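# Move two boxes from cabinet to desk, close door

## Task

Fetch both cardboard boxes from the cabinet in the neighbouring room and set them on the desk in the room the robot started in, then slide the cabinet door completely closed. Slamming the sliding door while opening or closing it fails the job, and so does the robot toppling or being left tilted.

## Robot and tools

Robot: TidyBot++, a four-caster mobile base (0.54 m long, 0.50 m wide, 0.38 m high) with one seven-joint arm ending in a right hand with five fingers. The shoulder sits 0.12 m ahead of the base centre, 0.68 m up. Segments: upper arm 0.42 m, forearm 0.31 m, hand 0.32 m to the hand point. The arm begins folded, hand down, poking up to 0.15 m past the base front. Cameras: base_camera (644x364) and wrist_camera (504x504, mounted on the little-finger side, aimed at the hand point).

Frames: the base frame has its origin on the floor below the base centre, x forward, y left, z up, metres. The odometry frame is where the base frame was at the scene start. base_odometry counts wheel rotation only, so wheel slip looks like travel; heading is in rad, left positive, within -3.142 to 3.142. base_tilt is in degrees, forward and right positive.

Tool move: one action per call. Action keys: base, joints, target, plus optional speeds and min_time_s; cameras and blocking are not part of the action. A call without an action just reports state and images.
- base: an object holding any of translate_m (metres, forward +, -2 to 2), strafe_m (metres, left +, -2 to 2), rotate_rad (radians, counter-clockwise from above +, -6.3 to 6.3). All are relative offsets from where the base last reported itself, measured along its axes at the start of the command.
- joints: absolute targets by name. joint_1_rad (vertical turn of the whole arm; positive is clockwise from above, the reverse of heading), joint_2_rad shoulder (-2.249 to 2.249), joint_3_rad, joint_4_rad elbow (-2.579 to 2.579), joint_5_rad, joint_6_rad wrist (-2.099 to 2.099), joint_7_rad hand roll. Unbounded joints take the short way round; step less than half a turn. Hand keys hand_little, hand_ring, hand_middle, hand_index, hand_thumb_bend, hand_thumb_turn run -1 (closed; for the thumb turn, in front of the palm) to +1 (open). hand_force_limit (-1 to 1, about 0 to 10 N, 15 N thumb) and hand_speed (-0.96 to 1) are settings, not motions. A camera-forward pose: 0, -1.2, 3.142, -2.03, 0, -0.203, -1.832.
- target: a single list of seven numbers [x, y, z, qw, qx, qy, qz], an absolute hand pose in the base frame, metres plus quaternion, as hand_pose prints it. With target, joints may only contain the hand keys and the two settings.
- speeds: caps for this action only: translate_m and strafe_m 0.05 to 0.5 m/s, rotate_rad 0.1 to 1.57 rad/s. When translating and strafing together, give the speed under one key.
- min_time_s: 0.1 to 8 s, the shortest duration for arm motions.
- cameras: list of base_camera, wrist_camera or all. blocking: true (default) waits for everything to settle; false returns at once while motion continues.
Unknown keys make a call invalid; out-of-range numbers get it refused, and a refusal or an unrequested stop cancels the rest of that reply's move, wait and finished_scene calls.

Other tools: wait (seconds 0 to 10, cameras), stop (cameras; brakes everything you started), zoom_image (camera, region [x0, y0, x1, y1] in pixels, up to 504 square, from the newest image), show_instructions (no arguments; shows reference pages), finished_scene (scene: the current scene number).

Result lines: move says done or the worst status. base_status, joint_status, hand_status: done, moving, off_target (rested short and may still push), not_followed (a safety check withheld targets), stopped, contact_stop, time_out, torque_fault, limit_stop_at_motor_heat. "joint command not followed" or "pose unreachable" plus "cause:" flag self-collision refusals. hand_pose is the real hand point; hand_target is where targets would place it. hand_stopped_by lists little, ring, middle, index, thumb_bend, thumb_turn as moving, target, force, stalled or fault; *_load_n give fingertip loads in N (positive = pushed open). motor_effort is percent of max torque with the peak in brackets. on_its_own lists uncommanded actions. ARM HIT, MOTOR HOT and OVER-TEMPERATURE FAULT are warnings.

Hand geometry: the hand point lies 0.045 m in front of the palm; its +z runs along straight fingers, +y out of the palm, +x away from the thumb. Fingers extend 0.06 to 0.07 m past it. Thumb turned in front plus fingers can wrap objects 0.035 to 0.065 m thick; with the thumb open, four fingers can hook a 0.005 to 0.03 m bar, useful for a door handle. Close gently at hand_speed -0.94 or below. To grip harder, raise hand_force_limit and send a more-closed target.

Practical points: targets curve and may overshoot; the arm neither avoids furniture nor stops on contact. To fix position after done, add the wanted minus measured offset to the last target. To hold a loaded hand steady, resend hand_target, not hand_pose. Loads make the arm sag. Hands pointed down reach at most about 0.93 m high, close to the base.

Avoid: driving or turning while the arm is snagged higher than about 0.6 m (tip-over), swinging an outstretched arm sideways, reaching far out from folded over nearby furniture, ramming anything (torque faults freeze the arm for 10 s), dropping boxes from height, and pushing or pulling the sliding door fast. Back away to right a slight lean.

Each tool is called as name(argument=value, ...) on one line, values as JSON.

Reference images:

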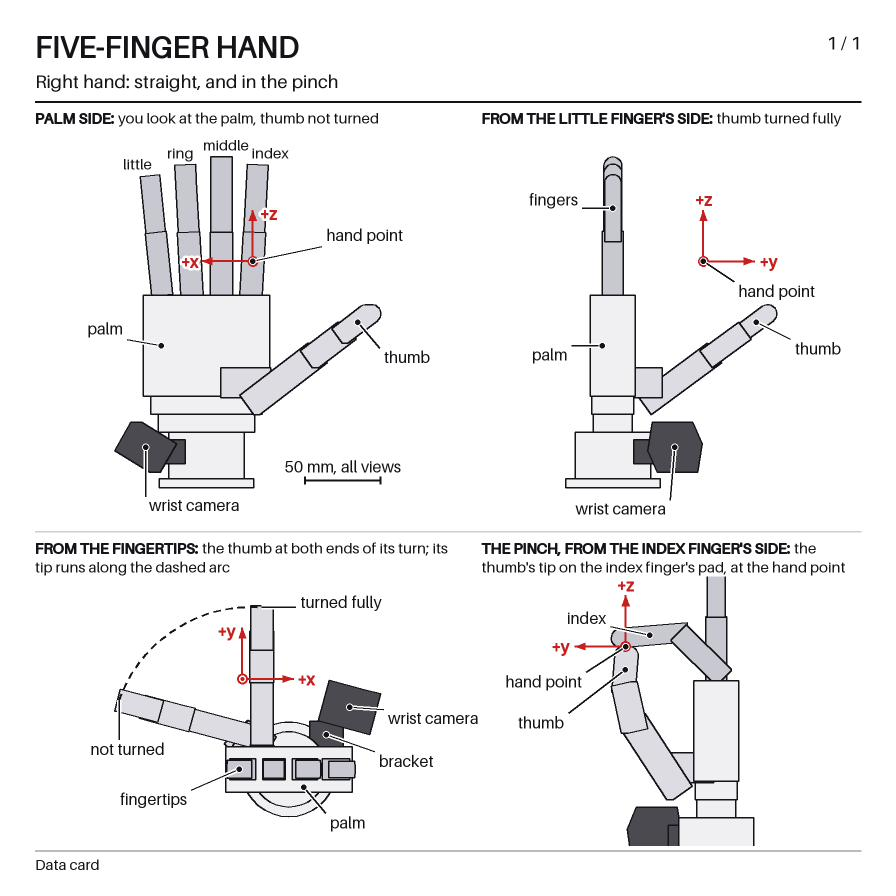

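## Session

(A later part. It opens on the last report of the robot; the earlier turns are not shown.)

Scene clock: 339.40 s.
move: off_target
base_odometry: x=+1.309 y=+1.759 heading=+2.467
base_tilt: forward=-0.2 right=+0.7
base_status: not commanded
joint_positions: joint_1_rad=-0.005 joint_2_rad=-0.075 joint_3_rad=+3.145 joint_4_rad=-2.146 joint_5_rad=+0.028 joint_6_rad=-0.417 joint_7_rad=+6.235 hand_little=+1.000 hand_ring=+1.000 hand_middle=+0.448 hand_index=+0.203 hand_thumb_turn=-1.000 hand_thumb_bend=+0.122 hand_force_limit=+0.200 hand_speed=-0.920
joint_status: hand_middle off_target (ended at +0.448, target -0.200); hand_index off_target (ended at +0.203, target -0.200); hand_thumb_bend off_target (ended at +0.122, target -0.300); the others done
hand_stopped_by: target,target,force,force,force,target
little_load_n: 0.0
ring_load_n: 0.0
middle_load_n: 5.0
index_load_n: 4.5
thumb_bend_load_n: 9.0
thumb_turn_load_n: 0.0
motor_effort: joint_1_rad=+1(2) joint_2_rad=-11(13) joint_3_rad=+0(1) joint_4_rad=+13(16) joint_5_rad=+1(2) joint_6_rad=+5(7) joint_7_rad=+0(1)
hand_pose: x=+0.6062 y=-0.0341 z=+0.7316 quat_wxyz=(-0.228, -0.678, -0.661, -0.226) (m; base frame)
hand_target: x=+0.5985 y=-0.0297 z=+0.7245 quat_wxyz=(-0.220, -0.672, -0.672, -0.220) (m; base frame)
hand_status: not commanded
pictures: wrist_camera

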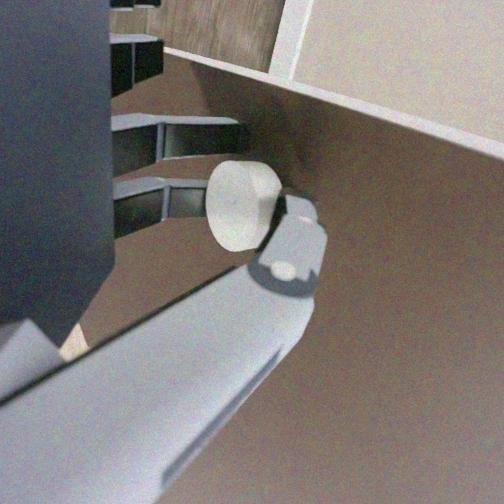

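move(base={"translate_m": -0.057, "strafe_m": -0.083, "rotate_rad": 0.12}, speeds={"translate_m": 0.08, "rotate_rad": 0.1}, cameras=["all"])

Scene clock: 344.27 s.
move: done
base_odometry: x=+1.405 y=+1.789 heading=+2.588
base_tilt: forward=-0.3 right=+0.6
base_status: done
joint_positions: joint_1_rad=-0.004 joint_2_rad=-0.075 joint_3_rad=+3.137 joint_4_rad=-2.146 joint_5_rad=+0.028 joint_6_rad=-0.417 joint_7_rad=+6.239 hand_little=+1.000 hand_ring=+1.000 hand_middle=+0.448 hand_index=+0.204 hand_thumb_turn=-1.000 hand_thumb_bend=+0.122 hand_force_limit=+0.200 hand_speed=-0.920
joint_status: not commanded
hand_stopped_by: target,target,force,force,force,target
little_load_n: 0.0
ring_load_n: 0.0
middle_load_n: 1.5
index_load_n: 5.5
thumb_bend_load_n: 8.0
thumb_turn_load_n: -1.5
motor_effort: joint_1_rad=+2(7) joint_2_rad=-11(13) joint_3_rad=+1(6) joint_4_rad=+13(14) joint_5_rad=+2(3) joint_6_rad=+4(6) joint_7_rad=+0(1)
hand_pose: x=+0.6065 y=-0.0299 z=+0.7317 quat_wxyz=(-0.228, -0.674, -0.665, -0.226) (m; base frame)
hand_target: x=+0.5985 y=-0.0297 z=+0.7245 quat_wxyz=(-0.220, -0.672, -0.672, -0.220) (m; base frame)
hand_status: not commanded
pictures: base_camera, wrist_camera

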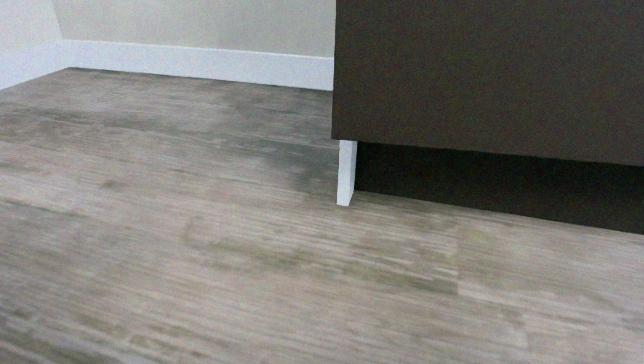

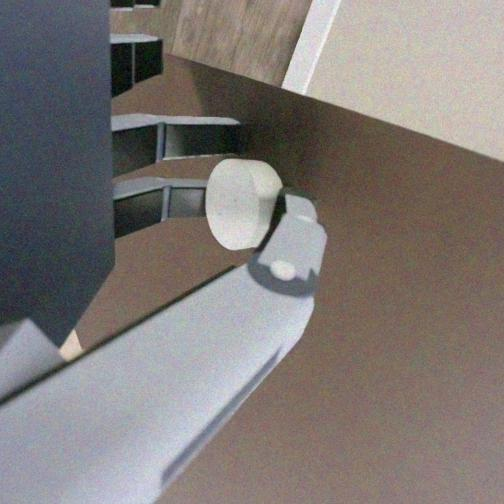

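move(base={"translate_m": -0.089, "strafe_m": -0.138, "rotate_rad": 0.2}, speeds={"translate_m": 0.08, "rotate_rad": 0.1})

move(base={"translate_m": -0.089, "strafe_m": -0.14, "rotate_rad": 0.2}, speeds={"translate_m": 0.08, "rotate_rad": 0.1}, cameras=["all"])

Scene clock: 360.63 s.
move: done
base_odometry: x=+1.553 y=+1.859 heading=+2.789
base_tilt: forward=-0.2 right=+0.7
base_status: done
joint_positions: joint_1_rad=-0.007 joint_2_rad=-0.076 joint_3_rad=+3.128 joint_4_rad=-2.146 joint_5_rad=+0.028 joint_6_rad=-0.417 joint_7_rad=+6.243 hand_little=+1.000 hand_ring=+1.000 hand_middle=+0.448 hand_index=+0.204 hand_thumb_turn=-1.000 hand_thumb_bend=+0.122 hand_force_limit=+0.200 hand_speed=-0.920
joint_status: not commanded
hand_stopped_by: target,target,force,force,force,target
little_load_n: 0.0
ring_load_n: 0.0
middle_load_n: 0.5
index_load_n: 4.5
thumb_bend_load_n: 4.5
thumb_turn_load_n: -2.0
motor_effort: joint_1_rad=+2(8) joint_2_rad=-11(12) joint_3_rad=+2(7) joint_4_rad=+13(15) joint_5_rad=+2(4) joint_6_rad=+4(7) joint_7_rad=-1(2)
hand_pose: x=+0.6068 y=-0.0240 z=+0.7322 quat_wxyz=(-0.228, -0.669, -0.670, -0.227) (m; base frame)
hand_target: x=+0.5985 y=-0.0297 z=+0.7245 quat_wxyz=(-0.220, -0.672, -0.672, -0.220) (m; base frame)
hand_status: not commanded
pictures: none

Scene clock: 363.23 s.
move: done
base_odometry: x=+1.685 y=+1.960 heading=+2.989
base_tilt: forward=-0.2 right=+0.7
base_status: done
joint_positions: joint_1_rad=-0.006 joint_2_rad=-0.077 joint_3_rad=+3.133 joint_4_rad=-2.146 joint_5_rad=+0.028 joint_6_rad=-0.417 joint_7_rad=+6.243 hand_little=+1.000 hand_ring=+1.000 hand_middle=+0.447 hand_index=+0.203 hand_thumb_turn=-1.000 hand_thumb_bend=+0.120 hand_force_limit=+0.200 hand_speed=-0.920
joint_status: not commanded
hand_stopped_by: target,target,force,force,force,target
little_load_n: 0.0
ring_load_n: 0.0
middle_load_n: 0.0
index_load_n: 0.0
thumb_bend_load_n: 0.0
thumb_turn_load_n: 0.0
motor_effort: joint_1_rad=+1(5) joint_2_rad=-12(13) joint_3_rad=+0(4) joint_4_rad=+14(14) joint_5_rad=+1(3) joint_6_rad=+4(5) joint_7_rad=+1(1)
hand_pose: x=+0.6066 y=-0.0268 z=+0.7323 quat_wxyz=(-0.228, -0.671, -0.668, -0.227) (m; base frame)
hand_target: x=+0.5985 y=-0.0297 z=+0.7245 quat_wxyz=(-0.220, -0.672, -0.672, -0.220) (m; base frame)
hand_status: not commanded
pictures: base_camera, wrist_camera

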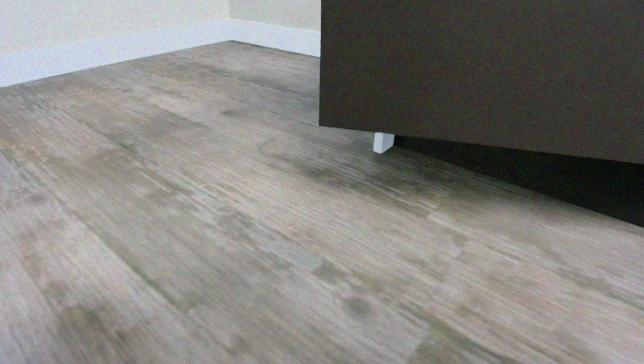

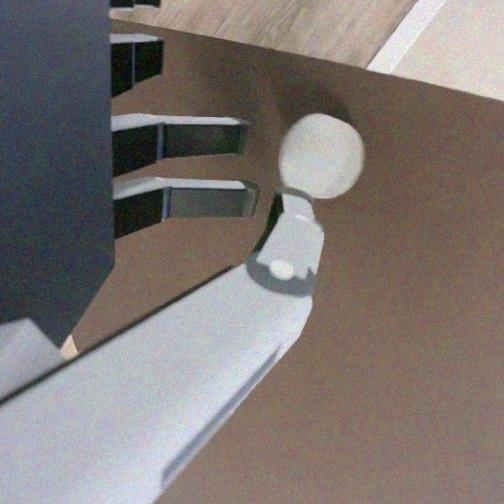

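move(joints={"hand_thumb_bend": 1, "hand_index": 1, "hand_middle": 1, "hand_speed": 0.2})

move(base={"translate_m": -0.08}, speeds={"translate_m": 0.15})

move(base={"translate_m": -0.02, "strafe_m": 0.66, "rotate_rad": -0.622}, speeds={"strafe_m": 0.25}, joints={"hand_thumb_turn": 1})

move(joints={"joint_1_rad": 0, "joint_2_rad": 1.26, "joint_3_rad": 3.142, "joint_4_rad": -1.79, "joint_5_rad": 0, "joint_6_rad": 1.59, "joint_7_rad": 1.57}, min_time_s=3, cameras=["all"])

Scene clock: 394.87 s.
move: done
base_odometry: x=+1.685 y=+1.960 heading=+2.989
base_tilt: forward=-0.2 right=+0.7
base_status: not commanded
joint_positions: joint_1_rad=-0.006 joint_2_rad=-0.077 joint_3_rad=+3.133 joint_4_rad=-2.146 joint_5_rad=+0.028 joint_6_rad=-0.417 joint_7_rad=+6.243 hand_little=+1.000 hand_ring=+1.000 hand_middle=+1.000 hand_index=+1.000 hand_thumb_turn=-1.000 hand_thumb_bend=+1.000 hand_force_limit=+0.200 hand_speed=+0.200
joint_status: all done
hand_stopped_by: target,target,target,target,target,target
little_load_n: 0.0
ring_load_n: 0.0
middle_load_n: 0.0
index_load_n: 0.0
thumb_bend_load_n: -0.5
thumb_turn_load_n: 0.0
motor_effort: joint_1_rad=+1(2) joint_2_rad=-12(12) joint_3_rad=+0(1) joint_4_rad=+14(14) joint_5_rad=+2(2) joint_6_rad=+5(5) joint_7_rad=+0(1)
hand_pose: x=+0.6066 y=-0.0268 z=+0.7323 quat_wxyz=(-0.228, -0.671, -0.668, -0.227) (m; base frame)
hand_target: x=+0.5985 y=-0.0297 z=+0.7245 quat_wxyz=(-0.220, -0.672, -0.672, -0.220) (m; base frame)
hand_status: not commanded
pictures: none

Scene clock: 396.07 s.
move: done
base_odometry: x=+1.764 y=+1.948 heading=+2.989
base_tilt: forward=-0.3 right=+0.7
base_status: done
joint_positions: joint_1_rad=-0.006 joint_2_rad=-0.077 joint_3_rad=+3.133 joint_4_rad=-2.146 joint_5_rad=+0.028 joint_6_rad=-0.417 joint_7_rad=+6.243 hand_little=+1.000 hand_ring=+1.000 hand_middle=+1.000 hand_index=+1.000 hand_thumb_turn=-1.000 hand_thumb_bend=+1.000 hand_force_limit=+0.200 hand_speed=+0.200
joint_status: not commanded
hand_stopped_by: target,target,target,target,target,target
little_load_n: 0.0
ring_load_n: 0.0
middle_load_n: 0.0
index_load_n: 0.0
thumb_bend_load_n: 0.0
thumb_turn_load_n: 0.0
motor_effort: joint_1_rad=+1(2) joint_2_rad=-11(14) joint_3_rad=+0(1) joint_4_rad=+13(14) joint_5_rad=+1(2) joint_6_rad=+5(6) joint_7_rad=+1(1)
hand_pose: x=+0.6066 y=-0.0268 z=+0.7324 quat_wxyz=(-0.228, -0.671, -0.668, -0.227) (m; base frame)
hand_target: x=+0.5985 y=-0.0297 z=+0.7245 quat_wxyz=(-0.220, -0.672, -0.672, -0.220) (m; base frame)
hand_status: not commanded
pictures: none

Scene clock: 399.60 s.
move: done
base_odometry: x=+1.684 y=+1.292 heading=+2.367
base_tilt: forward=-0.2 right=+0.6
base_status: done
joint_positions: joint_1_rad=-0.006 joint_2_rad=-0.077 joint_3_rad=+3.136 joint_4_rad=-2.146 joint_5_rad=+0.028 joint_6_rad=-0.417 joint_7_rad=+6.243 hand_little=+1.000 hand_ring=+1.000 hand_middle=+1.000 hand_index=+1.000 hand_thumb_turn=+1.000 hand_thumb_bend=+1.000 hand_force_limit=+0.200 hand_speed=+0.200
joint_status: all done
hand_stopped_by: target,target,target,target,target,target
little_load_n: 0.0
ring_load_n: 0.0
middle_load_n: 0.0
index_load_n: 0.0
thumb_bend_load_n: 0.0
thumb_turn_load_n: 0.0
motor_effort: joint_1_rad=+0(2) joint_2_rad=-11(12) joint_3_rad=+0(2) joint_4_rad=+13(14) joint_5_rad=+1(3) joint_6_rad=+5(6) joint_7_rad=+0(1)
hand_pose: x=+0.6065 y=-0.0284 z=+0.7324 quat_wxyz=(-0.229, -0.672, -0.667, -0.227) (m; base frame)
hand_target: x=+0.5985 y=-0.0297 z=+0.7245 quat_wxyz=(-0.220, -0.672, -0.672, -0.220) (m; base frame)
hand_status: not commanded
pictures: none

Scene clock: 403.27 s.
move: done
base_odometry: x=+1.684 y=+1.292 heading=+2.367
base_tilt: forward=-0.2 right=+0.7
base_status: not commanded
joint_positions: joint_1_rad=-0.006 joint_2_rad=+1.255 joint_3_rad=+3.136 joint_4_rad=-1.827 joint_5_rad=+0.028 joint_6_rad=+1.487 joint_7_rad=+7.801 hand_little=+1.000 hand_ring=+1.000 hand_middle=+1.000 hand_index=+1.000 hand_thumb_turn=+1.000 hand_thumb_bend=+1.000 hand_force_limit=+0.200 hand_speed=+0.200
joint_status: all done
hand_stopped_by: target,target,target,target,target,target
little_load_n: 0.0
ring_load_n: 0.0
middle_load_n: 0.0
index_load_n: 0.0
thumb_bend_load_n: 0.0
thumb_turn_load_n: 0.0
motor_effort: joint_1_rad=+1(2) joint_2_rad=-33(35) joint_3_rad=-1(2) joint_4_rad=+5(14) joint_5_rad=+1(3) joint_6_rad=+8(9) joint_7_rad=-1(2)
hand_pose: x=+0.8582 y=+0.0754 z=+0.5255 quat_wxyz=(-0.698, -0.007, -0.715, -0.032) (m; base frame)
hand_target: x=+0.8651 y=+0.0614 z=+0.5637 quat_wxyz=(-0.745, +0.000, -0.667, +0.000) (m; base frame)
hand_status: not commanded
pictures: base_camera, wrist_camera

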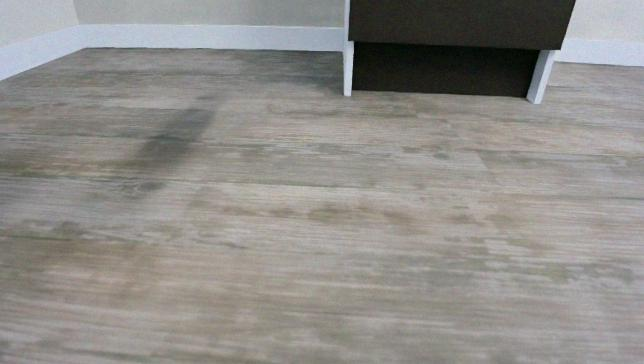

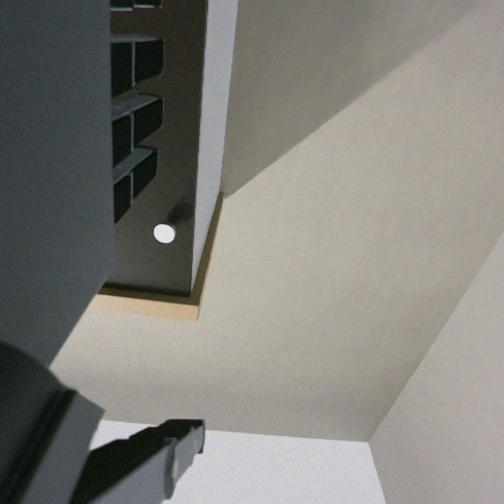

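move(joints={"joint_1_rad": 0, "joint_2_rad": -0.082, "joint_3_rad": 3.142, "joint_4_rad": -2.16, "joint_5_rad": 0, "joint_6_rad": -0.43, "joint_7_rad": 0, "hand_thumb_turn": -1, "hand_thumb_bend": 0.65, "hand_index": 0.55, "hand_middle": 0.55}, min_time_s=2.5)

move(base={"translate_m": 0.54, "strafe_m": -0.02}, speeds={"translate_m": 0.2}, cameras=["all"])

Scene clock: 415.00 s.
move: done
base_odometry: x=+1.684 y=+1.292 heading=+2.367
base_tilt: forward=-0.3 right=+0.7
base_status: not commanded
joint_positions: joint_1_rad=-0.006 joint_2_rad=-0.064 joint_3_rad=+3.136 joint_4_rad=-2.127 joint_5_rad=+0.028 joint_6_rad=-0.337 joint_7_rad=+6.335 hand_little=+1.000 hand_ring=+1.000 hand_middle=+0.550 hand_index=+0.550 hand_thumb_turn=-1.000 hand_thumb_bend=+0.650 hand_force_limit=+0.200 hand_speed=+0.200
joint_status: all done
hand_stopped_by: target,target,target,target,target,target
little_load_n: -0.5
ring_load_n: 0.0
middle_load_n: 0.0
index_load_n: 0.0
thumb_bend_load_n: -0.5
thumb_turn_load_n: 0.0
motor_effort: joint_1_rad=+2(2) joint_2_rad=-13(36) joint_3_rad=-1(3) joint_4_rad=+14(15) joint_5_rad=+2(2) joint_6_rad=+6(10) joint_7_rad=+0(2)
hand_pose: x=+0.6327 y=-0.0217 z=+0.7582 quat_wxyz=(-0.268, -0.630, -0.687, -0.244) (m; base frame)
hand_target: x=+0.5985 y=-0.0297 z=+0.7245 quat_wxyz=(-0.220, -0.672, -0.672, -0.220) (m; base frame)
hand_status: not commanded
pictures: none

Scene clock: 418.40 s.
move: done
base_odometry: x=+1.312 y=+1.684 heading=+2.367
base_tilt: forward=-0.2 right=+0.7
base_status: done
joint_positions: joint_1_rad=-0.006 joint_2_rad=-0.072 joint_3_rad=+3.136 joint_4_rad=-2.130 joint_5_rad=+0.028 joint_6_rad=-0.342 joint_7_rad=+6.334 hand_little=+1.000 hand_ring=+1.000 hand_middle=+0.550 hand_index=+0.550 hand_thumb_turn=-1.000 hand_thumb_bend=+0.650 hand_force_limit=+0.200 hand_speed=+0.200
joint_status: not commanded
hand_stopped_by: target,target,target,target,target,target
little_load_n: 0.0
ring_load_n: 0.0
middle_load_n: 0.0
index_load_n: 0.0
thumb_bend_load_n: 0.0
thumb_turn_load_n: 0.0
motor_effort: joint_1_rad=+1(2) joint_2_rad=-12(14) joint_3_rad=+0(1) joint_4_rad=+13(15) joint_5_rad=+1(2) joint_6_rad=+5(6) joint_7_rad=+1(2)
hand_pose: x=+0.6300 y=-0.0219 z=+0.7587 quat_wxyz=(-0.267, -0.631, -0.687, -0.244) (m; base frame)
hand_target: x=+0.5985 y=-0.0297 z=+0.7245 quat_wxyz=(-0.220, -0.672, -0.672, -0.220) (m; base frame)
hand_status: not commanded
pictures: base_camera, wrist_camera

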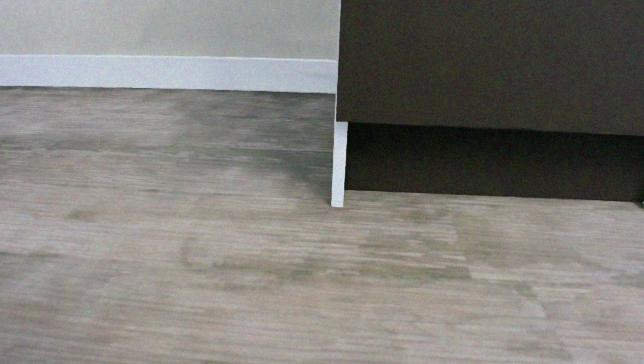

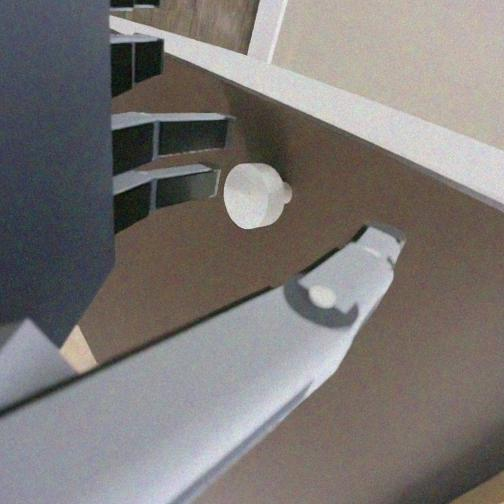

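move(base={"translate_m": -0.02}, speeds={"translate_m": 0.1}, joints={"joint_1_rad": 0, "joint_2_rad": -0.082, "joint_3_rad": 3.142, "joint_4_rad": -2.175, "joint_5_rad": 0, "joint_6_rad": -0.505, "joint_7_rad": -0.09})

move(base={"translate_m": 0.055}, speeds={"translate_m": 0.06}, cameras=["wrist_camera"])

Scene clock: 423.93 s.
move: done
base_odometry: x=+1.326 y=+1.670 heading=+2.367
base_tilt: forward=-0.2 right=+0.6
base_status: done
joint_positions: joint_1_rad=-0.006 joint_2_rad=-0.078 joint_3_rad=+3.136 joint_4_rad=-2.152 joint_5_rad=+0.028 joint_6_rad=-0.425 joint_7_rad=+6.231 hand_little=+1.000 hand_ring=+1.000 hand_middle=+0.550 hand_index=+0.550 hand_thumb_turn=-1.000 hand_thumb_bend=+0.650 hand_force_limit=+0.200 hand_speed=+0.200
joint_status: all done
hand_stopped_by: target,target,target,target,target,target
little_load_n: 0.0
ring_load_n: 0.0
middle_load_n: 0.0
index_load_n: 0.0
thumb_bend_load_n: 0.0
thumb_turn_load_n: 0.0
motor_effort: joint_1_rad=+1(2) joint_2_rad=-10(14) joint_3_rad=+0(1) joint_4_rad=+13(15) joint_5_rad=+2(2) joint_6_rad=+5(6) joint_7_rad=+0(1)
hand_pose: x=+0.6022 y=-0.0292 z=+0.7280 quat_wxyz=(-0.223, -0.677, -0.664, -0.224) (m; base frame)
hand_target: x=+0.5725 y=-0.0349 z=+0.6983 quat_wxyz=(-0.181, -0.711, -0.650, -0.198) (m; base frame)
hand_status: not commanded
pictures: none

Scene clock: 425.33 s.
move: done
base_odometry: x=+1.287 y=+1.709 heading=+2.367
base_tilt: forward=-0.2 right=+0.7
base_status: done
joint_positions: joint_1_rad=-0.006 joint_2_rad=-0.078 joint_3_rad=+3.136 joint_4_rad=-2.152 joint_5_rad=+0.028 joint_6_rad=-0.426 joint_7_rad=+6.231 hand_little=+1.000 hand_ring=+1.000 hand_middle=+0.550 hand_index=+0.550 hand_thumb_turn=-1.000 hand_thumb_bend=+0.650 hand_force_limit=+0.200 hand_speed=+0.200
joint_status: not commanded
hand_stopped_by: target,target,target,target,target,target
little_load_n: 0.0
ring_load_n: 0.0
middle_load_n: 0.0
index_load_n: 0.0
thumb_bend_load_n: 0.0
thumb_turn_load_n: 0.0
motor_effort: joint_1_rad=+1(2) joint_2_rad=-11(14) joint_3_rad=-1(1) joint_4_rad=+14(14) joint_5_rad=+2(2) joint_6_rad=+5(6) joint_7_rad=+0(1)
hand_pose: x=+0.6022 y=-0.0292 z=+0.7278 quat_wxyz=(-0.223, -0.677, -0.664, -0.224) (m; base frame)
hand_target: x=+0.5725 y=-0.0349 z=+0.6983 quat_wxyz=(-0.181, -0.711, -0.650, -0.198) (m; base frame)
hand_status: not commanded
pictures: wrist_camera

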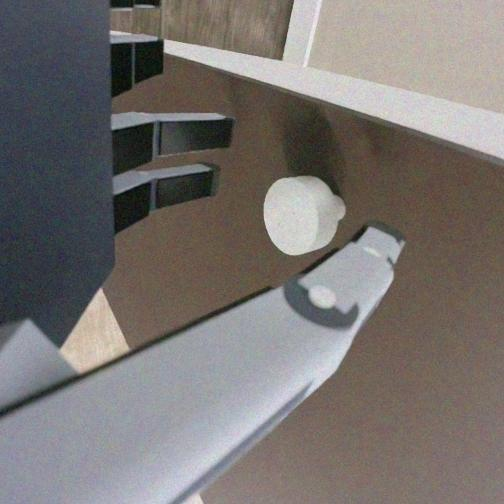

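move(base={"translate_m": 0.018, "strafe_m": -0.009}, speeds={"translate_m": 0.06}, cameras=["wrist_camera"])

Scene clock: 430.33 s.
move: done
base_odometry: x=+1.280 y=+1.728 heading=+2.367
base_tilt: forward=-0.3 right=+0.7
base_status: done
joint_positions: joint_1_rad=-0.006 joint_2_rad=-0.078 joint_3_rad=+3.136 joint_4_rad=-2.152 joint_5_rad=+0.028 joint_6_rad=-0.426 joint_7_rad=+6.231 hand_little=+1.000 hand_ring=+1.000 hand_middle=+0.550 hand_index=+0.550 hand_thumb_turn=-1.000 hand_thumb_bend=+0.650 hand_force_limit=+0.200 hand_speed=+0.200
joint_status: not commanded
hand_stopped_by: target,target,target,target,target,target
little_load_n: 0.0
ring_load_n: 0.0
middle_load_n: 0.0
index_load_n: 0.0
thumb_bend_load_n: 0.0
thumb_turn_load_n: 0.0
motor_effort: joint_1_rad=+1(1) joint_2_rad=-10(13) joint_3_rad=-1(2) joint_4_rad=+13(14) joint_5_rad=+1(2) joint_6_rad=+4(6) joint_7_rad=+1(1)
hand_pose: x=+0.6022 y=-0.0292 z=+0.7278 quat_wxyz=(-0.223, -0.677, -0.664, -0.224) (m; base frame)
hand_target: x=+0.5725 y=-0.0349 z=+0.6983 quat_wxyz=(-0.181, -0.711, -0.650, -0.198) (m; base frame)
hand_status: not commanded
pictures: wrist_camera

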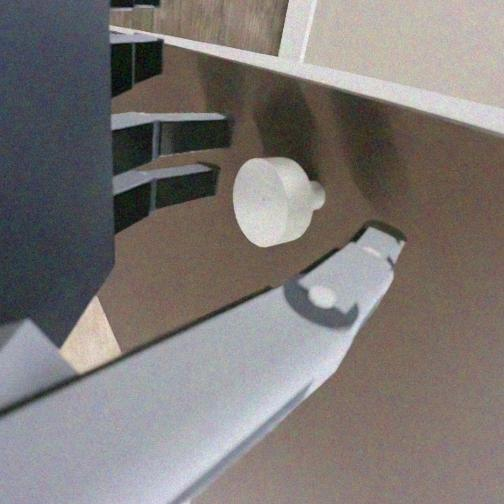

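move(base={"translate_m": 0.008}, speeds={"translate_m": 0.06}, joints={"joint_1_rad": 0, "joint_2_rad": -0.082, "joint_3_rad": 3.142, "joint_4_rad": -2.125, "joint_5_rad": 0, "joint_6_rad": -0.505, "joint_7_rad": -0.09})

move(joints={"hand_index": 0.0, "hand_middle": 0.0, "hand_force_limit": -0.2, "hand_speed": -0.9})

move(joints={"hand_thumb_bend": -0.2, "hand_force_limit": -0.3, "hand_speed": -0.85}, cameras=["wrist_camera"])

Scene clock: 436.53 s.
move: done
base_odometry: x=+1.275 y=+1.734 heading=+2.367
base_tilt: forward=-0.2 right=+0.7
base_status: done
joint_positions: joint_1_rad=-0.006 joint_2_rad=-0.076 joint_3_rad=+3.136 joint_4_rad=-2.146 joint_5_rad=+0.028 joint_6_rad=-0.426 joint_7_rad=+6.231 hand_little=+1.000 hand_ring=+1.000 hand_middle=+0.550 hand_index=+0.550 hand_thumb_turn=-1.000 hand_thumb_bend=+0.650 hand_force_limit=+0.200 hand_speed=+0.200
joint_status: all done
hand_stopped_by: target,target,target,target,target,target
little_load_n: 0.0
ring_load_n: 0.0
middle_load_n: 0.0
index_load_n: 0.0
thumb_bend_load_n: 0.0
thumb_turn_load_n: 0.0
motor_effort: joint_1_rad=+2(2) joint_2_rad=-11(15) joint_3_rad=-1(2) joint_4_rad=+13(15) joint_5_rad=+1(2) joint_6_rad=+5(6) joint_7_rad=+1(2)
hand_pose: x=+0.6044 y=-0.0292 z=+0.7299 quat_wxyz=(-0.224, -0.677, -0.664, -0.225) (m; base frame)
hand_target: x=+0.5920 y=-0.0349 z=+0.7232 quat_wxyz=(-0.197, -0.706, -0.645, -0.216) (m; base frame)
hand_status: not commanded
pictures: none

Scene clock: 438.70 s.
move: off_target
base_odometry: x=+1.275 y=+1.734 heading=+2.367
base_tilt: forward=-0.2 right=+0.7
base_status: not commanded
joint_positions: joint_1_rad=-0.006 joint_2_rad=-0.070 joint_3_rad=+3.136 joint_4_rad=-2.146 joint_5_rad=+0.028 joint_6_rad=-0.441 joint_7_rad=+6.231 hand_little=+1.000 hand_ring=+1.000 hand_middle=+0.058 hand_index=+0.114 hand_thumb_turn=-1.000 hand_thumb_bend=+0.650 hand_force_limit=-0.200 hand_speed=-0.900
joint_status: hand_middle off_target (ended at +0.058, target +0.000); hand_index off_target (ended at +0.114, target +0.000); the others done
hand_stopped_by: target,target,force,force,target,target
little_load_n: 0.0
ring_load_n: 0.0
middle_load_n: 3.5
index_load_n: 0.0
thumb_bend_load_n: 0.0
thumb_turn_load_n: 0.0
motor_effort: joint_1_rad=+0(2) joint_2_rad=-14(16) joint_3_rad=-1(2) joint_4_rad=+16(18) joint_5_rad=+2(3) joint_6_rad=+8(9) joint_7_rad=+0(1)
hand_pose: x=+0.6012 y=-0.0294 z=+0.7232 quat_wxyz=(-0.217, -0.679, -0.666, -0.217) (m; base frame)
hand_target: x=+0.5920 y=-0.0349 z=+0.7232 quat_wxyz=(-0.197, -0.706, -0.645, -0.216) (m; base frame)
hand_status: not commanded
pictures: none

Scene clock: 442.33 s.
move: off_target
base_odometry: x=+1.275 y=+1.734 heading=+2.367
base_tilt: forward=-0.3 right=+0.7
base_status: not commanded
joint_positions: joint_1_rad=-0.006 joint_2_rad=-0.070 joint_3_rad=+3.136 joint_4_rad=-2.146 joint_5_rad=+0.028 joint_6_rad=-0.441 joint_7_rad=+6.231 hand_little=+1.000 hand_ring=+1.000 hand_middle=+0.059 hand_index=+0.114 hand_thumb_turn=-1.000 hand_thumb_bend=+0.319 hand_force_limit=-0.300 hand_speed=-0.850
joint_status: hand_thumb_bend off_target (ended at +0.319, target -0.200); the others done
hand_stopped_by: target,target,force,force,force,target
little_load_n: 0.0
ring_load_n: 0.0
middle_load_n: 4.0
index_load_n: 0.0
thumb_bend_load_n: 6.5
thumb_turn_load_n: 0.5
motor_effort: joint_1_rad=+1(2) joint_2_rad=-12(15) joint_3_rad=+0(1) joint_4_rad=+14(17) joint_5_rad=+1(2) joint_6_rad=+6(8) joint_7_rad=+0(1)
hand_pose: x=+0.6012 y=-0.0294 z=+0.7232 quat_wxyz=(-0.217, -0.679, -0.666, -0.217) (m; base frame)
hand_target: x=+0.5920 y=-0.0349 z=+0.7232 quat_wxyz=(-0.197, -0.706, -0.645, -0.216) (m; base frame)
hand_status: not commanded
pictures: wrist_camera

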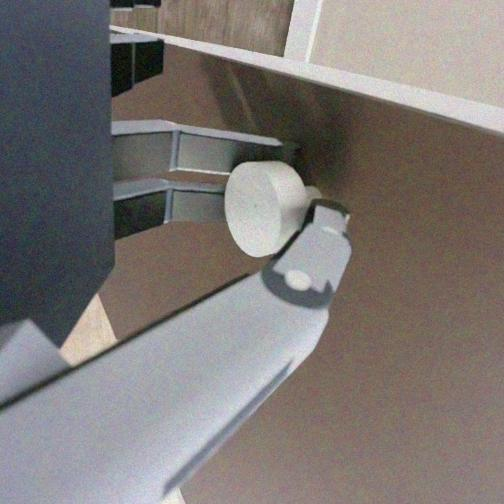

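move(joints={"hand_index": -0.3, "hand_middle": -0.3, "hand_thumb_bend": -0.3, "hand_force_limit": 0.25, "hand_speed": -0.92})

move(base={"translate_m": -0.04}, speeds={"translate_m": 0.05}, cameras=["wrist_camera"])

Scene clock: 445.67 s.
move: off_target
base_odometry: x=+1.275 y=+1.734 heading=+2.367
base_tilt: forward=-0.2 right=+0.7
base_status: not commanded
joint_positions: joint_1_rad=-0.006 joint_2_rad=-0.070 joint_3_rad=+3.136 joint_4_rad=-2.146 joint_5_rad=+0.028 joint_6_rad=-0.441 joint_7_rad=+6.231 hand_little=+1.000 hand_ring=+1.000 hand_middle=+0.053 hand_index=+0.056 hand_thumb_turn=-1.000 hand_thumb_bend=+0.310 hand_force_limit=+0.250 hand_speed=-0.920
joint_status: hand_middle off_target (ended at +0.053, target -0.300); hand_index off_target (ended at +0.056, target -0.300); hand_thumb_bend off_target (ended at +0.310, target -0.300); the others done
hand_stopped_by: target,target,force,force,force,target
little_load_n: 0.0
ring_load_n: 0.0
middle_load_n: 4.0
index_load_n: 6.5
thumb_bend_load_n: 10.5
thumb_turn_load_n: 0.5
motor_effort: joint_1_rad=+1(2) joint_2_rad=-13(15) joint_3_rad=-1(1) joint_4_rad=+15(17) joint_5_rad=+2(2) joint_6_rad=+6(8) joint_7_rad=+0(1)
hand_pose: x=+0.6012 y=-0.0294 z=+0.7229 quat_wxyz=(-0.217, -0.679, -0.666, -0.217) (m; base frame)
hand_target: x=+0.5920 y=-0.0349 z=+0.7232 quat_wxyz=(-0.197, -0.706, -0.645, -0.216) (m; base frame)
hand_status: not commanded
pictures: none

Scene clock: 446.93 s.
move: done
base_odometry: x=+1.303 y=+1.706 heading=+2.367
base_tilt: forward=-0.2 right=+0.7
base_status: done
joint_positions: joint_1_rad=-0.006 joint_2_rad=-0.069 joint_3_rad=+3.143 joint_4_rad=-2.146 joint_5_rad=+0.028 joint_6_rad=-0.442 joint_7_rad=+6.231 hand_little=+1.000 hand_ring=+1.000 hand_middle=+0.053 hand_index=+0.057 hand_thumb_turn=-1.000 hand_thumb_bend=+0.311 hand_force_limit=+0.250 hand_speed=-0.920
joint_status: not commanded
hand_stopped_by: target,target,force,force,force,target
little_load_n: 0.0
ring_load_n: 0.0
middle_load_n: 2.5
index_load_n: 10.5
thumb_bend_load_n: 12.0
thumb_turn_load_n: 3.0
motor_effort: joint_1_rad=-1(4) joint_2_rad=-14(15) joint_3_rad=-2(4) joint_4_rad=+14(17) joint_5_rad=+1(2) joint_6_rad=+5(8) joint_7_rad=+0(1)
hand_pose: x=+0.6009 y=-0.0328 z=+0.7227 quat_wxyz=(-0.217, -0.682, -0.664, -0.216) (m; base frame)
hand_target: x=+0.5920 y=-0.0349 z=+0.7232 quat_wxyz=(-0.197, -0.706, -0.645, -0.216) (m; base frame)
hand_status: not commanded
pictures: wrist_camera

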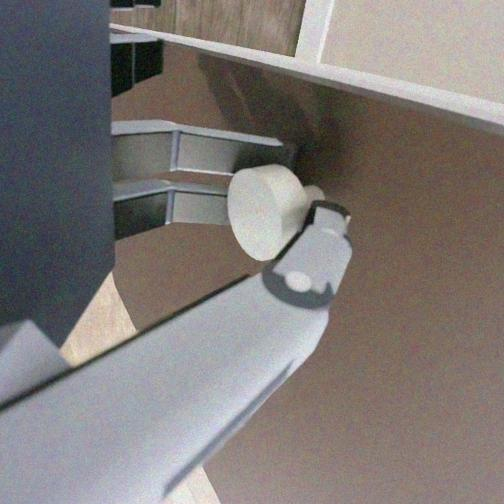

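move(base={"translate_m": -0.03, "strafe_m": -0.104, "rotate_rad": 0.15}, speeds={"translate_m": 0.08, "rotate_rad": 0.1})

move(base={"translate_m": -0.105, "strafe_m": -0.177, "rotate_rad": 0.25}, speeds={"translate_m": 0.09, "rotate_rad": 0.1}, cameras=["all"])

Scene clock: 456.50 s.
move: done
base_odometry: x=+1.397 y=+1.759 heading=+2.517
base_tilt: forward=-0.3 right=+0.7
base_status: done
joint_positions: joint_1_rad=-0.008 joint_2_rad=-0.069 joint_3_rad=+3.132 joint_4_rad=-2.146 joint_5_rad=+0.028 joint_6_rad=-0.442 joint_7_rad=+6.231 hand_little=+1.000 hand_ring=+1.000 hand_middle=+0.053 hand_index=+0.057 hand_thumb_turn=-1.000 hand_thumb_bend=+0.311 hand_force_limit=+0.250 hand_speed=-0.920
joint_status: not commanded
hand_stopped_by: target,target,force,force,force,target
little_load_n: 0.0
ring_load_n: 0.0
middle_load_n: 4.5
index_load_n: 8.0
thumb_bend_load_n: 10.0
thumb_turn_load_n: -2.0
motor_effort: joint_1_rad=+3(8) joint_2_rad=-12(15) joint_3_rad=+2(6) joint_4_rad=+13(15) joint_5_rad=+2(4) joint_6_rad=+4(6) joint_7_rad=+0(2)
hand_pose: x=+0.6011 y=-0.0265 z=+0.7227 quat_wxyz=(-0.216, -0.678, -0.668, -0.217) (m; base frame)
hand_target: x=+0.5920 y=-0.0349 z=+0.7232 quat_wxyz=(-0.197, -0.706, -0.645, -0.216) (m; base frame)
hand_status: not commanded
pictures: none

Scene clock: 459.40 s.
move: done
base_odometry: x=+1.586 y=+1.841 heading=+2.767
base_tilt: forward=-0.3 right=+0.7
base_status: done
joint_positions: joint_1_rad=-0.013 joint_2_rad=-0.069 joint_3_rad=+3.129 joint_4_rad=-2.146 joint_5_rad=+0.028 joint_6_rad=-0.442 joint_7_rad=+6.230 hand_little=+1.000 hand_ring=+1.000 hand_middle=+0.053 hand_index=+0.057 hand_thumb_turn=-1.000 hand_thumb_bend=+0.311 hand_force_limit=+0.250 hand_speed=-0.920
joint_status: not commanded
hand_stopped_by: target,target,force,force,force,target
little_load_n: 0.0
ring_load_n: 0.0
middle_load_n: 4.5
index_load_n: 7.5
thumb_bend_load_n: 9.5
thumb_turn_load_n: -1.5
motor_effort: joint_1_rad=+4(9) joint_2_rad=-12(13) joint_3_rad=+2(8) joint_4_rad=+13(15) joint_5_rad=+3(5) joint_6_rad=+4(6) joint_7_rad=+0(2)
hand_pose: x=+0.6013 y=-0.0229 z=+0.7227 quat_wxyz=(-0.215, -0.675, -0.671, -0.218) (m; base frame)
hand_target: x=+0.5920 y=-0.0349 z=+0.7232 quat_wxyz=(-0.197, -0.706, -0.645, -0.216) (m; base frame)
hand_status: not commanded
pictures: base_camera, wrist_camera

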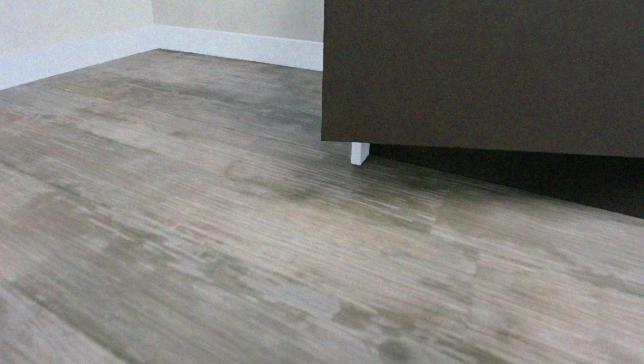

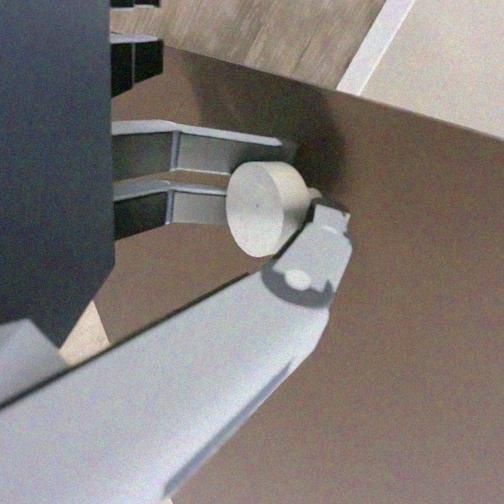

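move(base={"translate_m": -0.105, "strafe_m": -0.172, "rotate_rad": 0.25}, speeds={"translate_m": 0.09, "rotate_rad": 0.1})

move(base={"translate_m": -0.105, "strafe_m": -0.172, "rotate_rad": 0.25}, speeds={"translate_m": 0.09, "rotate_rad": 0.1}, cameras=["all"])

Scene clock: 465.57 s.
move: done
base_odometry: x=+1.747 y=+1.963 heading=+3.016
base_tilt: forward=-0.2 right=+0.7
base_status: done
joint_positions: joint_1_rad=-0.014 joint_2_rad=-0.069 joint_3_rad=+3.130 joint_4_rad=-2.146 joint_5_rad=+0.028 joint_6_rad=-0.443 joint_7_rad=+6.230 hand_little=+1.000 hand_ring=+1.000 hand_middle=+0.053 hand_index=+0.057 hand_thumb_turn=-1.000 hand_thumb_bend=+0.311 hand_force_limit=+0.250 hand_speed=-0.920
joint_status: not commanded
hand_stopped_by: target,target,force,force,force,target
little_load_n: 0.0
ring_load_n: 0.0
middle_load_n: 5.0
index_load_n: 7.5
thumb_bend_load_n: 9.5
thumb_turn_load_n: -2.0
motor_effort: joint_1_rad=+2(10) joint_2_rad=-11(13) joint_3_rad=+1(8) joint_4_rad=+13(16) joint_5_rad=+1(5) joint_6_rad=+5(7) joint_7_rad=-1(3)
hand_pose: x=+0.6013 y=-0.0225 z=+0.7227 quat_wxyz=(-0.215, -0.675, -0.671, -0.218) (m; base frame)
hand_target: x=+0.5920 y=-0.0349 z=+0.7232 quat_wxyz=(-0.197, -0.706, -0.645, -0.216) (m; base frame)
hand_status: not commanded
pictures: none

Scene clock: 468.43 s.
move: done
base_odometry: x=+1.873 y=+2.120 heading=-3.018
base_tilt: forward=-0.2 right=+0.7
base_status: done
joint_positions: joint_1_rad=-0.016 joint_2_rad=-0.069 joint_3_rad=+3.128 joint_4_rad=-2.146 joint_5_rad=+0.028 joint_6_rad=-0.443 joint_7_rad=+6.230 hand_little=+1.000 hand_ring=+1.000 hand_middle=+0.053 hand_index=+0.057 hand_thumb_turn=-1.000 hand_thumb_bend=+0.311 hand_force_limit=+0.250 hand_speed=-0.920
joint_status: not commanded
hand_stopped_by: target,target,force,force,force,target
little_load_n: 0.0
ring_load_n: 0.0
middle_load_n: 5.0
index_load_n: 7.0
thumb_bend_load_n: 9.5
thumb_turn_load_n: -2.0
motor_effort: joint_1_rad=+3(10) joint_2_rad=-11(13) joint_3_rad=+2(9) joint_4_rad=+13(16) joint_5_rad=+2(5) joint_6_rad=+5(7) joint_7_rad=+0(3)
hand_pose: x=+0.6013 y=-0.0209 z=+0.7226 quat_wxyz=(-0.215, -0.674, -0.672, -0.218) (m; base frame)
hand_target: x=+0.5920 y=-0.0349 z=+0.7232 quat_wxyz=(-0.197, -0.706, -0.645, -0.216) (m; base frame)
hand_status: not commanded
pictures: base_camera, wrist_camera

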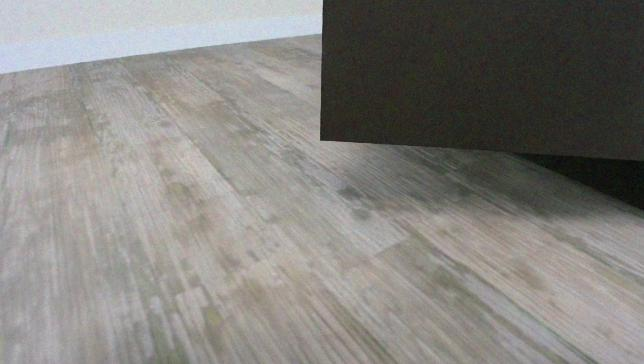

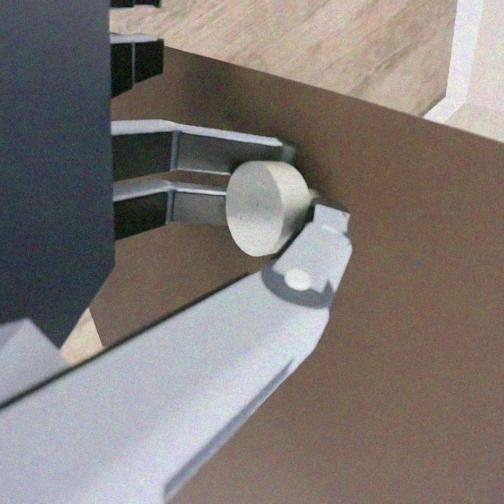

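move(base={"translate_m": -0.105, "strafe_m": -0.171, "rotate_rad": 0.25}, speeds={"translate_m": 0.09, "rotate_rad": 0.1})

move(base={"translate_m": -0.105, "strafe_m": -0.171, "rotate_rad": 0.25}, speeds={"translate_m": 0.09, "rotate_rad": 0.1})

move(base={"translate_m": -0.06, "strafe_m": -0.105, "rotate_rad": 0.15}, speeds={"translate_m": 0.09, "rotate_rad": 0.1}, cameras=["all"])

Scene clock: 475.17 s.
move: done
base_odometry: x=+1.956 y=+2.303 heading=-2.768
base_tilt: forward=-0.3 right=+0.7
base_status: done
joint_positions: joint_1_rad=-0.018 joint_2_rad=-0.069 joint_3_rad=+3.127 joint_4_rad=-2.146 joint_5_rad=+0.028 joint_6_rad=-0.443 joint_7_rad=+6.230 hand_little=+1.000 hand_ring=+1.000 hand_middle=+0.053 hand_index=+0.057 hand_thumb_turn=-1.000 hand_thumb_bend=+0.311 hand_force_limit=+0.250 hand_speed=-0.920
joint_status: not commanded
hand_stopped_by: target,target,force,force,force,target
little_load_n: 0.0
ring_load_n: 0.0
middle_load_n: 5.5
index_load_n: 6.0
thumb_bend_load_n: 9.5
thumb_turn_load_n: -2.5
motor_effort: joint_1_rad=+2(10) joint_2_rad=-11(12) joint_3_rad=+1(9) joint_4_rad=+13(15) joint_5_rad=+2(5) joint_6_rad=+4(7) joint_7_rad=-1(3)
hand_pose: x=+0.6013 y=-0.0192 z=+0.7226 quat_wxyz=(-0.214, -0.673, -0.674, -0.219) (m; base frame)
hand_target: x=+0.5920 y=-0.0349 z=+0.7232 quat_wxyz=(-0.197, -0.706, -0.645, -0.216) (m; base frame)
hand_status: not commanded
pictures: none

Scene clock: 478.03 s.
move: done
base_odometry: x=+1.991 y=+2.501 heading=-2.518
base_tilt: forward=-0.3 right=+0.7
base_status: done
joint_positions: joint_1_rad=-0.021 joint_2_rad=-0.069 joint_3_rad=+3.123 joint_4_rad=-2.146 joint_5_rad=+0.028 joint_6_rad=-0.443 joint_7_rad=+6.230 hand_little=+1.000 hand_ring=+1.000 hand_middle=+0.053 hand_index=+0.057 hand_thumb_turn=-1.000 hand_thumb_bend=+0.311 hand_force_limit=+0.250 hand_speed=-0.920
joint_status: not commanded
hand_stopped_by: target,target,force,force,force,target
little_load_n: 0.0
ring_load_n: 0.0
middle_load_n: 6.0
index_load_n: 6.0
thumb_bend_load_n: 9.0
thumb_turn_load_n: -2.5
motor_effort: joint_1_rad=+3(11) joint_2_rad=-11(13) joint_3_rad=+2(9) joint_4_rad=+13(15) joint_5_rad=+2(5) joint_6_rad=+5(6) joint_7_rad=-1(3)
hand_pose: x=+0.6014 y=-0.0161 z=+0.7226 quat_wxyz=(-0.214, -0.671, -0.676, -0.219) (m; base frame)
hand_target: x=+0.5920 y=-0.0349 z=+0.7232 quat_wxyz=(-0.197, -0.706, -0.645, -0.216) (m; base frame)
hand_status: not commanded
pictures: none

Scene clock: 480.27 s.
move: done
base_odometry: x=+1.978 y=+2.621 heading=-2.369
base_tilt: forward=-0.2 right=+0.7
base_status: done
joint_positions: joint_1_rad=-0.026 joint_2_rad=-0.069 joint_3_rad=+3.112 joint_4_rad=-2.146 joint_5_rad=+0.028 joint_6_rad=-0.443 joint_7_rad=+6.230 hand_little=+1.000 hand_ring=+1.000 hand_middle=+0.053 hand_index=+0.056 hand_thumb_turn=-1.000 hand_thumb_bend=+0.311 hand_force_limit=+0.250 hand_speed=-0.920
joint_status: not commanded
hand_stopped_by: target,target,force,force,force,target
little_load_n: 0.0
ring_load_n: 0.0
middle_load_n: 6.5
index_load_n: 4.5
thumb_bend_load_n: 8.5
thumb_turn_load_n: -3.5
motor_effort: joint_1_rad=+5(11) joint_2_rad=-11(12) joint_3_rad=+5(9) joint_4_rad=+13(14) joint_5_rad=+3(6) joint_6_rad=+4(6) joint_7_rad=-1(3)
hand_pose: x=+0.6015 y=-0.0079 z=+0.7227 quat_wxyz=(-0.212, -0.665, -0.681, -0.221) (m; base frame)
hand_target: x=+0.5920 y=-0.0349 z=+0.7232 quat_wxyz=(-0.197, -0.706, -0.645, -0.216) (m; base frame)
hand_status: not commanded
pictures: base_camera, wrist_camera

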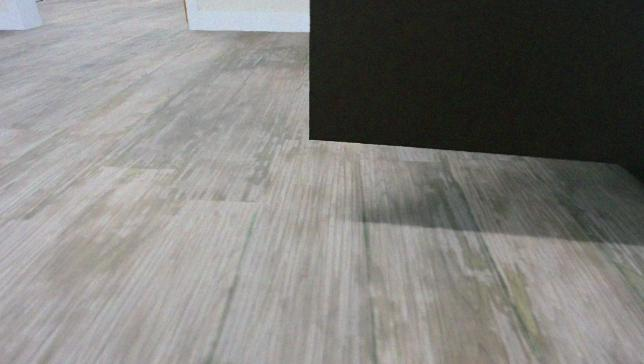

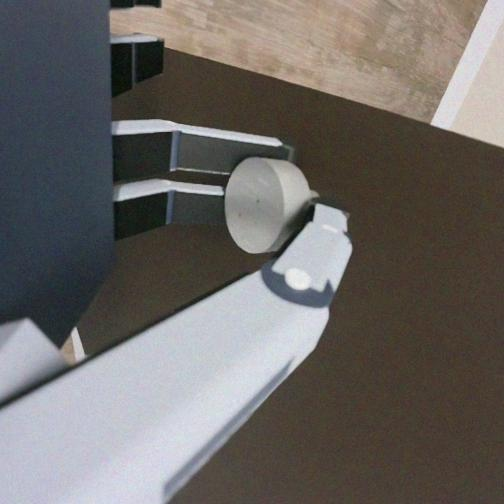

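move(base={"strafe_m": 0.015}, speeds={"strafe_m": 0.05})

move(joints={"hand_thumb_bend": 1, "hand_index": 1, "hand_middle": 1, "hand_speed": -0.4})

move(base={"translate_m": -0.12}, speeds={"translate_m": 0.15}, cameras=["wrist_camera"])

move(base={"strafe_m": 0.75}, cameras=["all"])

Scene clock: 491.63 s.
move: done
base_odometry: x=+1.989 y=+2.610 heading=-2.368
base_tilt: forward=-0.3 right=+0.7
base_status: done
joint_positions: joint_1_rad=-0.014 joint_2_rad=-0.069 joint_3_rad=+3.131 joint_4_rad=-2.146 joint_5_rad=+0.028 joint_6_rad=-0.443 joint_7_rad=+6.230 hand_little=+1.000 hand_ring=+1.000 hand_middle=+0.053 hand_index=+0.056 hand_thumb_turn=-1.000 hand_thumb_bend=+0.311 hand_force_limit=+0.250 hand_speed=-0.920
joint_status: not commanded
hand_stopped_by: target,target,force,force,force,target
little_load_n: 0.0
ring_load_n: 0.0
middle_load_n: 6.0
index_load_n: 5.5
thumb_bend_load_n: 9.0
thumb_turn_load_n: -2.0
motor_effort: joint_1_rad=+2(6) joint_2_rad=-11(12) joint_3_rad=+1(4) joint_4_rad=+13(15) joint_5_rad=+2(3) joint_6_rad=+4(7) joint_7_rad=+0(2)
hand_pose: x=+0.6012 y=-0.0232 z=+0.7227 quat_wxyz=(-0.215, -0.676, -0.671, -0.218) (m; base frame)
hand_target: x=+0.5920 y=-0.0349 z=+0.7232 quat_wxyz=(-0.197, -0.706, -0.645, -0.216) (m; base frame)
hand_status: not commanded
pictures: none

Scene clock: 492.93 s.
move: done
base_odometry: x=+1.989 y=+2.610 heading=-2.368
base_tilt: forward=-0.2 right=+0.7
base_status: not commanded
joint_positions: joint_1_rad=-0.014 joint_2_rad=-0.070 joint_3_rad=+3.133 joint_4_rad=-2.146 joint_5_rad=+0.028 joint_6_rad=-0.443 joint_7_rad=+6.230 hand_little=+1.000 hand_ring=+1.000 hand_middle=+1.000 hand_index=+1.000 hand_thumb_turn=-1.000 hand_thumb_bend=+1.000 hand_force_limit=+0.250 hand_speed=-0.400
joint_status: all done
hand_stopped_by: target,target,target,target,target,target
little_load_n: 0.0
ring_load_n: 0.0
middle_load_n: 0.0
index_load_n: 0.0
thumb_bend_load_n: 0.0
thumb_turn_load_n: 0.0
motor_effort: joint_1_rad=+1(2) joint_2_rad=-11(12) joint_3_rad=+0(1) joint_4_rad=+14(14) joint_5_rad=+1(3) joint_6_rad=+5(5) joint_7_rad=+0(1)
hand_pose: x=+0.6012 y=-0.0243 z=+0.7230 quat_wxyz=(-0.216, -0.676, -0.670, -0.218) (m; base frame)
hand_target: x=+0.5920 y=-0.0349 z=+0.7232 quat_wxyz=(-0.197, -0.706, -0.645, -0.216) (m; base frame)
hand_status: not commanded
pictures: none

Scene clock: 495.93 s.
move: time_out
base_odometry: x=+2.060 y=+2.680 heading=-2.366
base_tilt: forward=-0.2 right=+0.7
base_status: translate_m time_out (by the wheels' count: -0.100 of -0.120)
joint_positions: joint_1_rad=-0.012 joint_2_rad=-0.082 joint_3_rad=+3.135 joint_4_rad=-2.146 joint_5_rad=+0.028 joint_6_rad=-0.447 joint_7_rad=+6.230 hand_little=+1.000 hand_ring=+1.000 hand_middle=+1.000 hand_index=+1.000 hand_thumb_turn=-1.000 hand_thumb_bend=+1.000 hand_force_limit=+0.250 hand_speed=-0.400
joint_status: not commanded
hand_stopped_by: target,target,target,target,target,target
little_load_n: 0.0
ring_load_n: 0.0
middle_load_n: 0.0
index_load_n: 0.0
thumb_bend_load_n: 0.0
thumb_turn_load_n: 0.0
motor_effort: joint_1_rad=+1(5) joint_2_rad=-10(17) joint_3_rad=+0(5) joint_4_rad=+14(21) joint_5_rad=+2(3) joint_6_rad=+4(10) joint_7_rad=-1(2)
hand_pose: x=+0.5997 y=-0.0261 z=+0.7276 quat_wxyz=(-0.219, -0.677, -0.668, -0.220) (m; base frame)
hand_target: x=+0.5920 y=-0.0349 z=+0.7232 quat_wxyz=(-0.197, -0.706, -0.645, -0.216) (m; base frame)
hand_status: not commanded
pictures: wrist_camera

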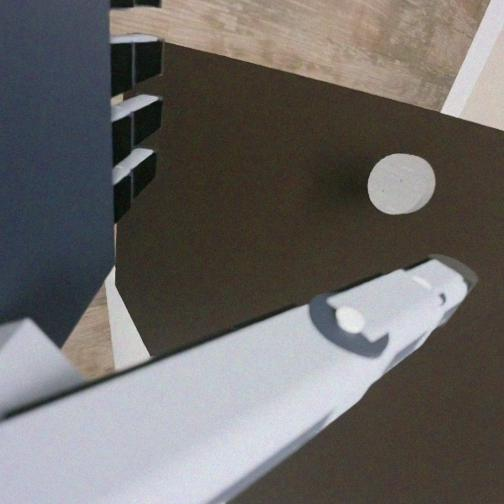

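not run: a stop that you did not command came earlier in this reply.

move(base={"translate_m": 0.02})

move(base={"strafe_m": 0.76}, cameras=["base_camera"])

Scene clock: 498.37 s.
move: done
base_odometry: x=+2.046 y=+2.666 heading=-2.365
base_tilt: forward=-0.3 right=+0.7
base_status: done
joint_positions: joint_1_rad=-0.012 joint_2_rad=-0.075 joint_3_rad=+3.135 joint_4_rad=-2.146 joint_5_rad=+0.028 joint_6_rad=-0.447 joint_7_rad=+6.230 hand_little=+1.000 hand_ring=+1.000 hand_middle=+1.000 hand_index=+1.000 hand_thumb_turn=-1.000 hand_thumb_bend=+1.000 hand_force_limit=+0.250 hand_speed=-0.400
joint_status: not commanded
hand_stopped_by: target,target,target,target,target,target
little_load_n: 0.0
ring_load_n: 0.0
middle_load_n: 0.0
index_load_n: 0.0
thumb_bend_load_n: 0.0
thumb_turn_load_n: 0.0
motor_effort: joint_1_rad=+2(2) joint_2_rad=-11(14) joint_3_rad=+0(1) joint_4_rad=+13(14) joint_5_rad=+1(2) joint_6_rad=+5(6) joint_7_rad=+0(2)
hand_pose: x=+0.6000 y=-0.0261 z=+0.7242 quat_wxyz=(-0.216, -0.677, -0.668, -0.218) (m; base frame)
hand_target: x=+0.5920 y=-0.0349 z=+0.7232 quat_wxyz=(-0.197, -0.706, -0.645, -0.216) (m; base frame)
hand_status: not commanded
pictures: none

Scene clock: 500.87 s.
move: done
base_odometry: x=+2.579 y=+2.124 heading=-2.365
base_tilt: forward=-0.2 right=+0.7
base_status: done
joint_positions: joint_1_rad=-0.012 joint_2_rad=-0.075 joint_3_rad=+3.136 joint_4_rad=-2.146 joint_5_rad=+0.028 joint_6_rad=-0.447 joint_7_rad=+6.230 hand_little=+1.000 hand_ring=+1.000 hand_middle=+1.000 hand_index=+1.000 hand_thumb_turn=-1.000 hand_thumb_bend=+1.000 hand_force_limit=+0.250 hand_speed=-0.400
joint_status: not commanded
hand_stopped_by: target,target,target,target,target,target
little_load_n: 0.0
ring_load_n: 0.0
middle_load_n: 0.0
index_load_n: 0.0
thumb_bend_load_n: 0.0
thumb_turn_load_n: 0.0
motor_effort: joint_1_rad=+0(3) joint_2_rad=-11(12) joint_3_rad=-1(2) joint_4_rad=+13(14) joint_5_rad=+1(2) joint_6_rad=+4(5) joint_7_rad=+1(1)
hand_pose: x=+0.6000 y=-0.0263 z=+0.7242 quat_wxyz=(-0.216, -0.678, -0.668, -0.218) (m; base frame)
hand_target: x=+0.5920 y=-0.0349 z=+0.7232 quat_wxyz=(-0.197, -0.706, -0.645, -0.216) (m; base frame)
hand_status: not commanded
pictures: base_camera

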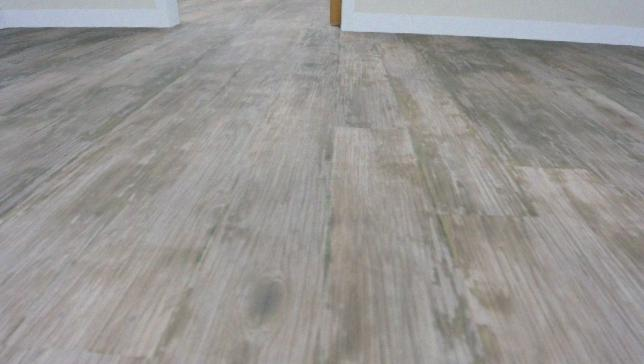

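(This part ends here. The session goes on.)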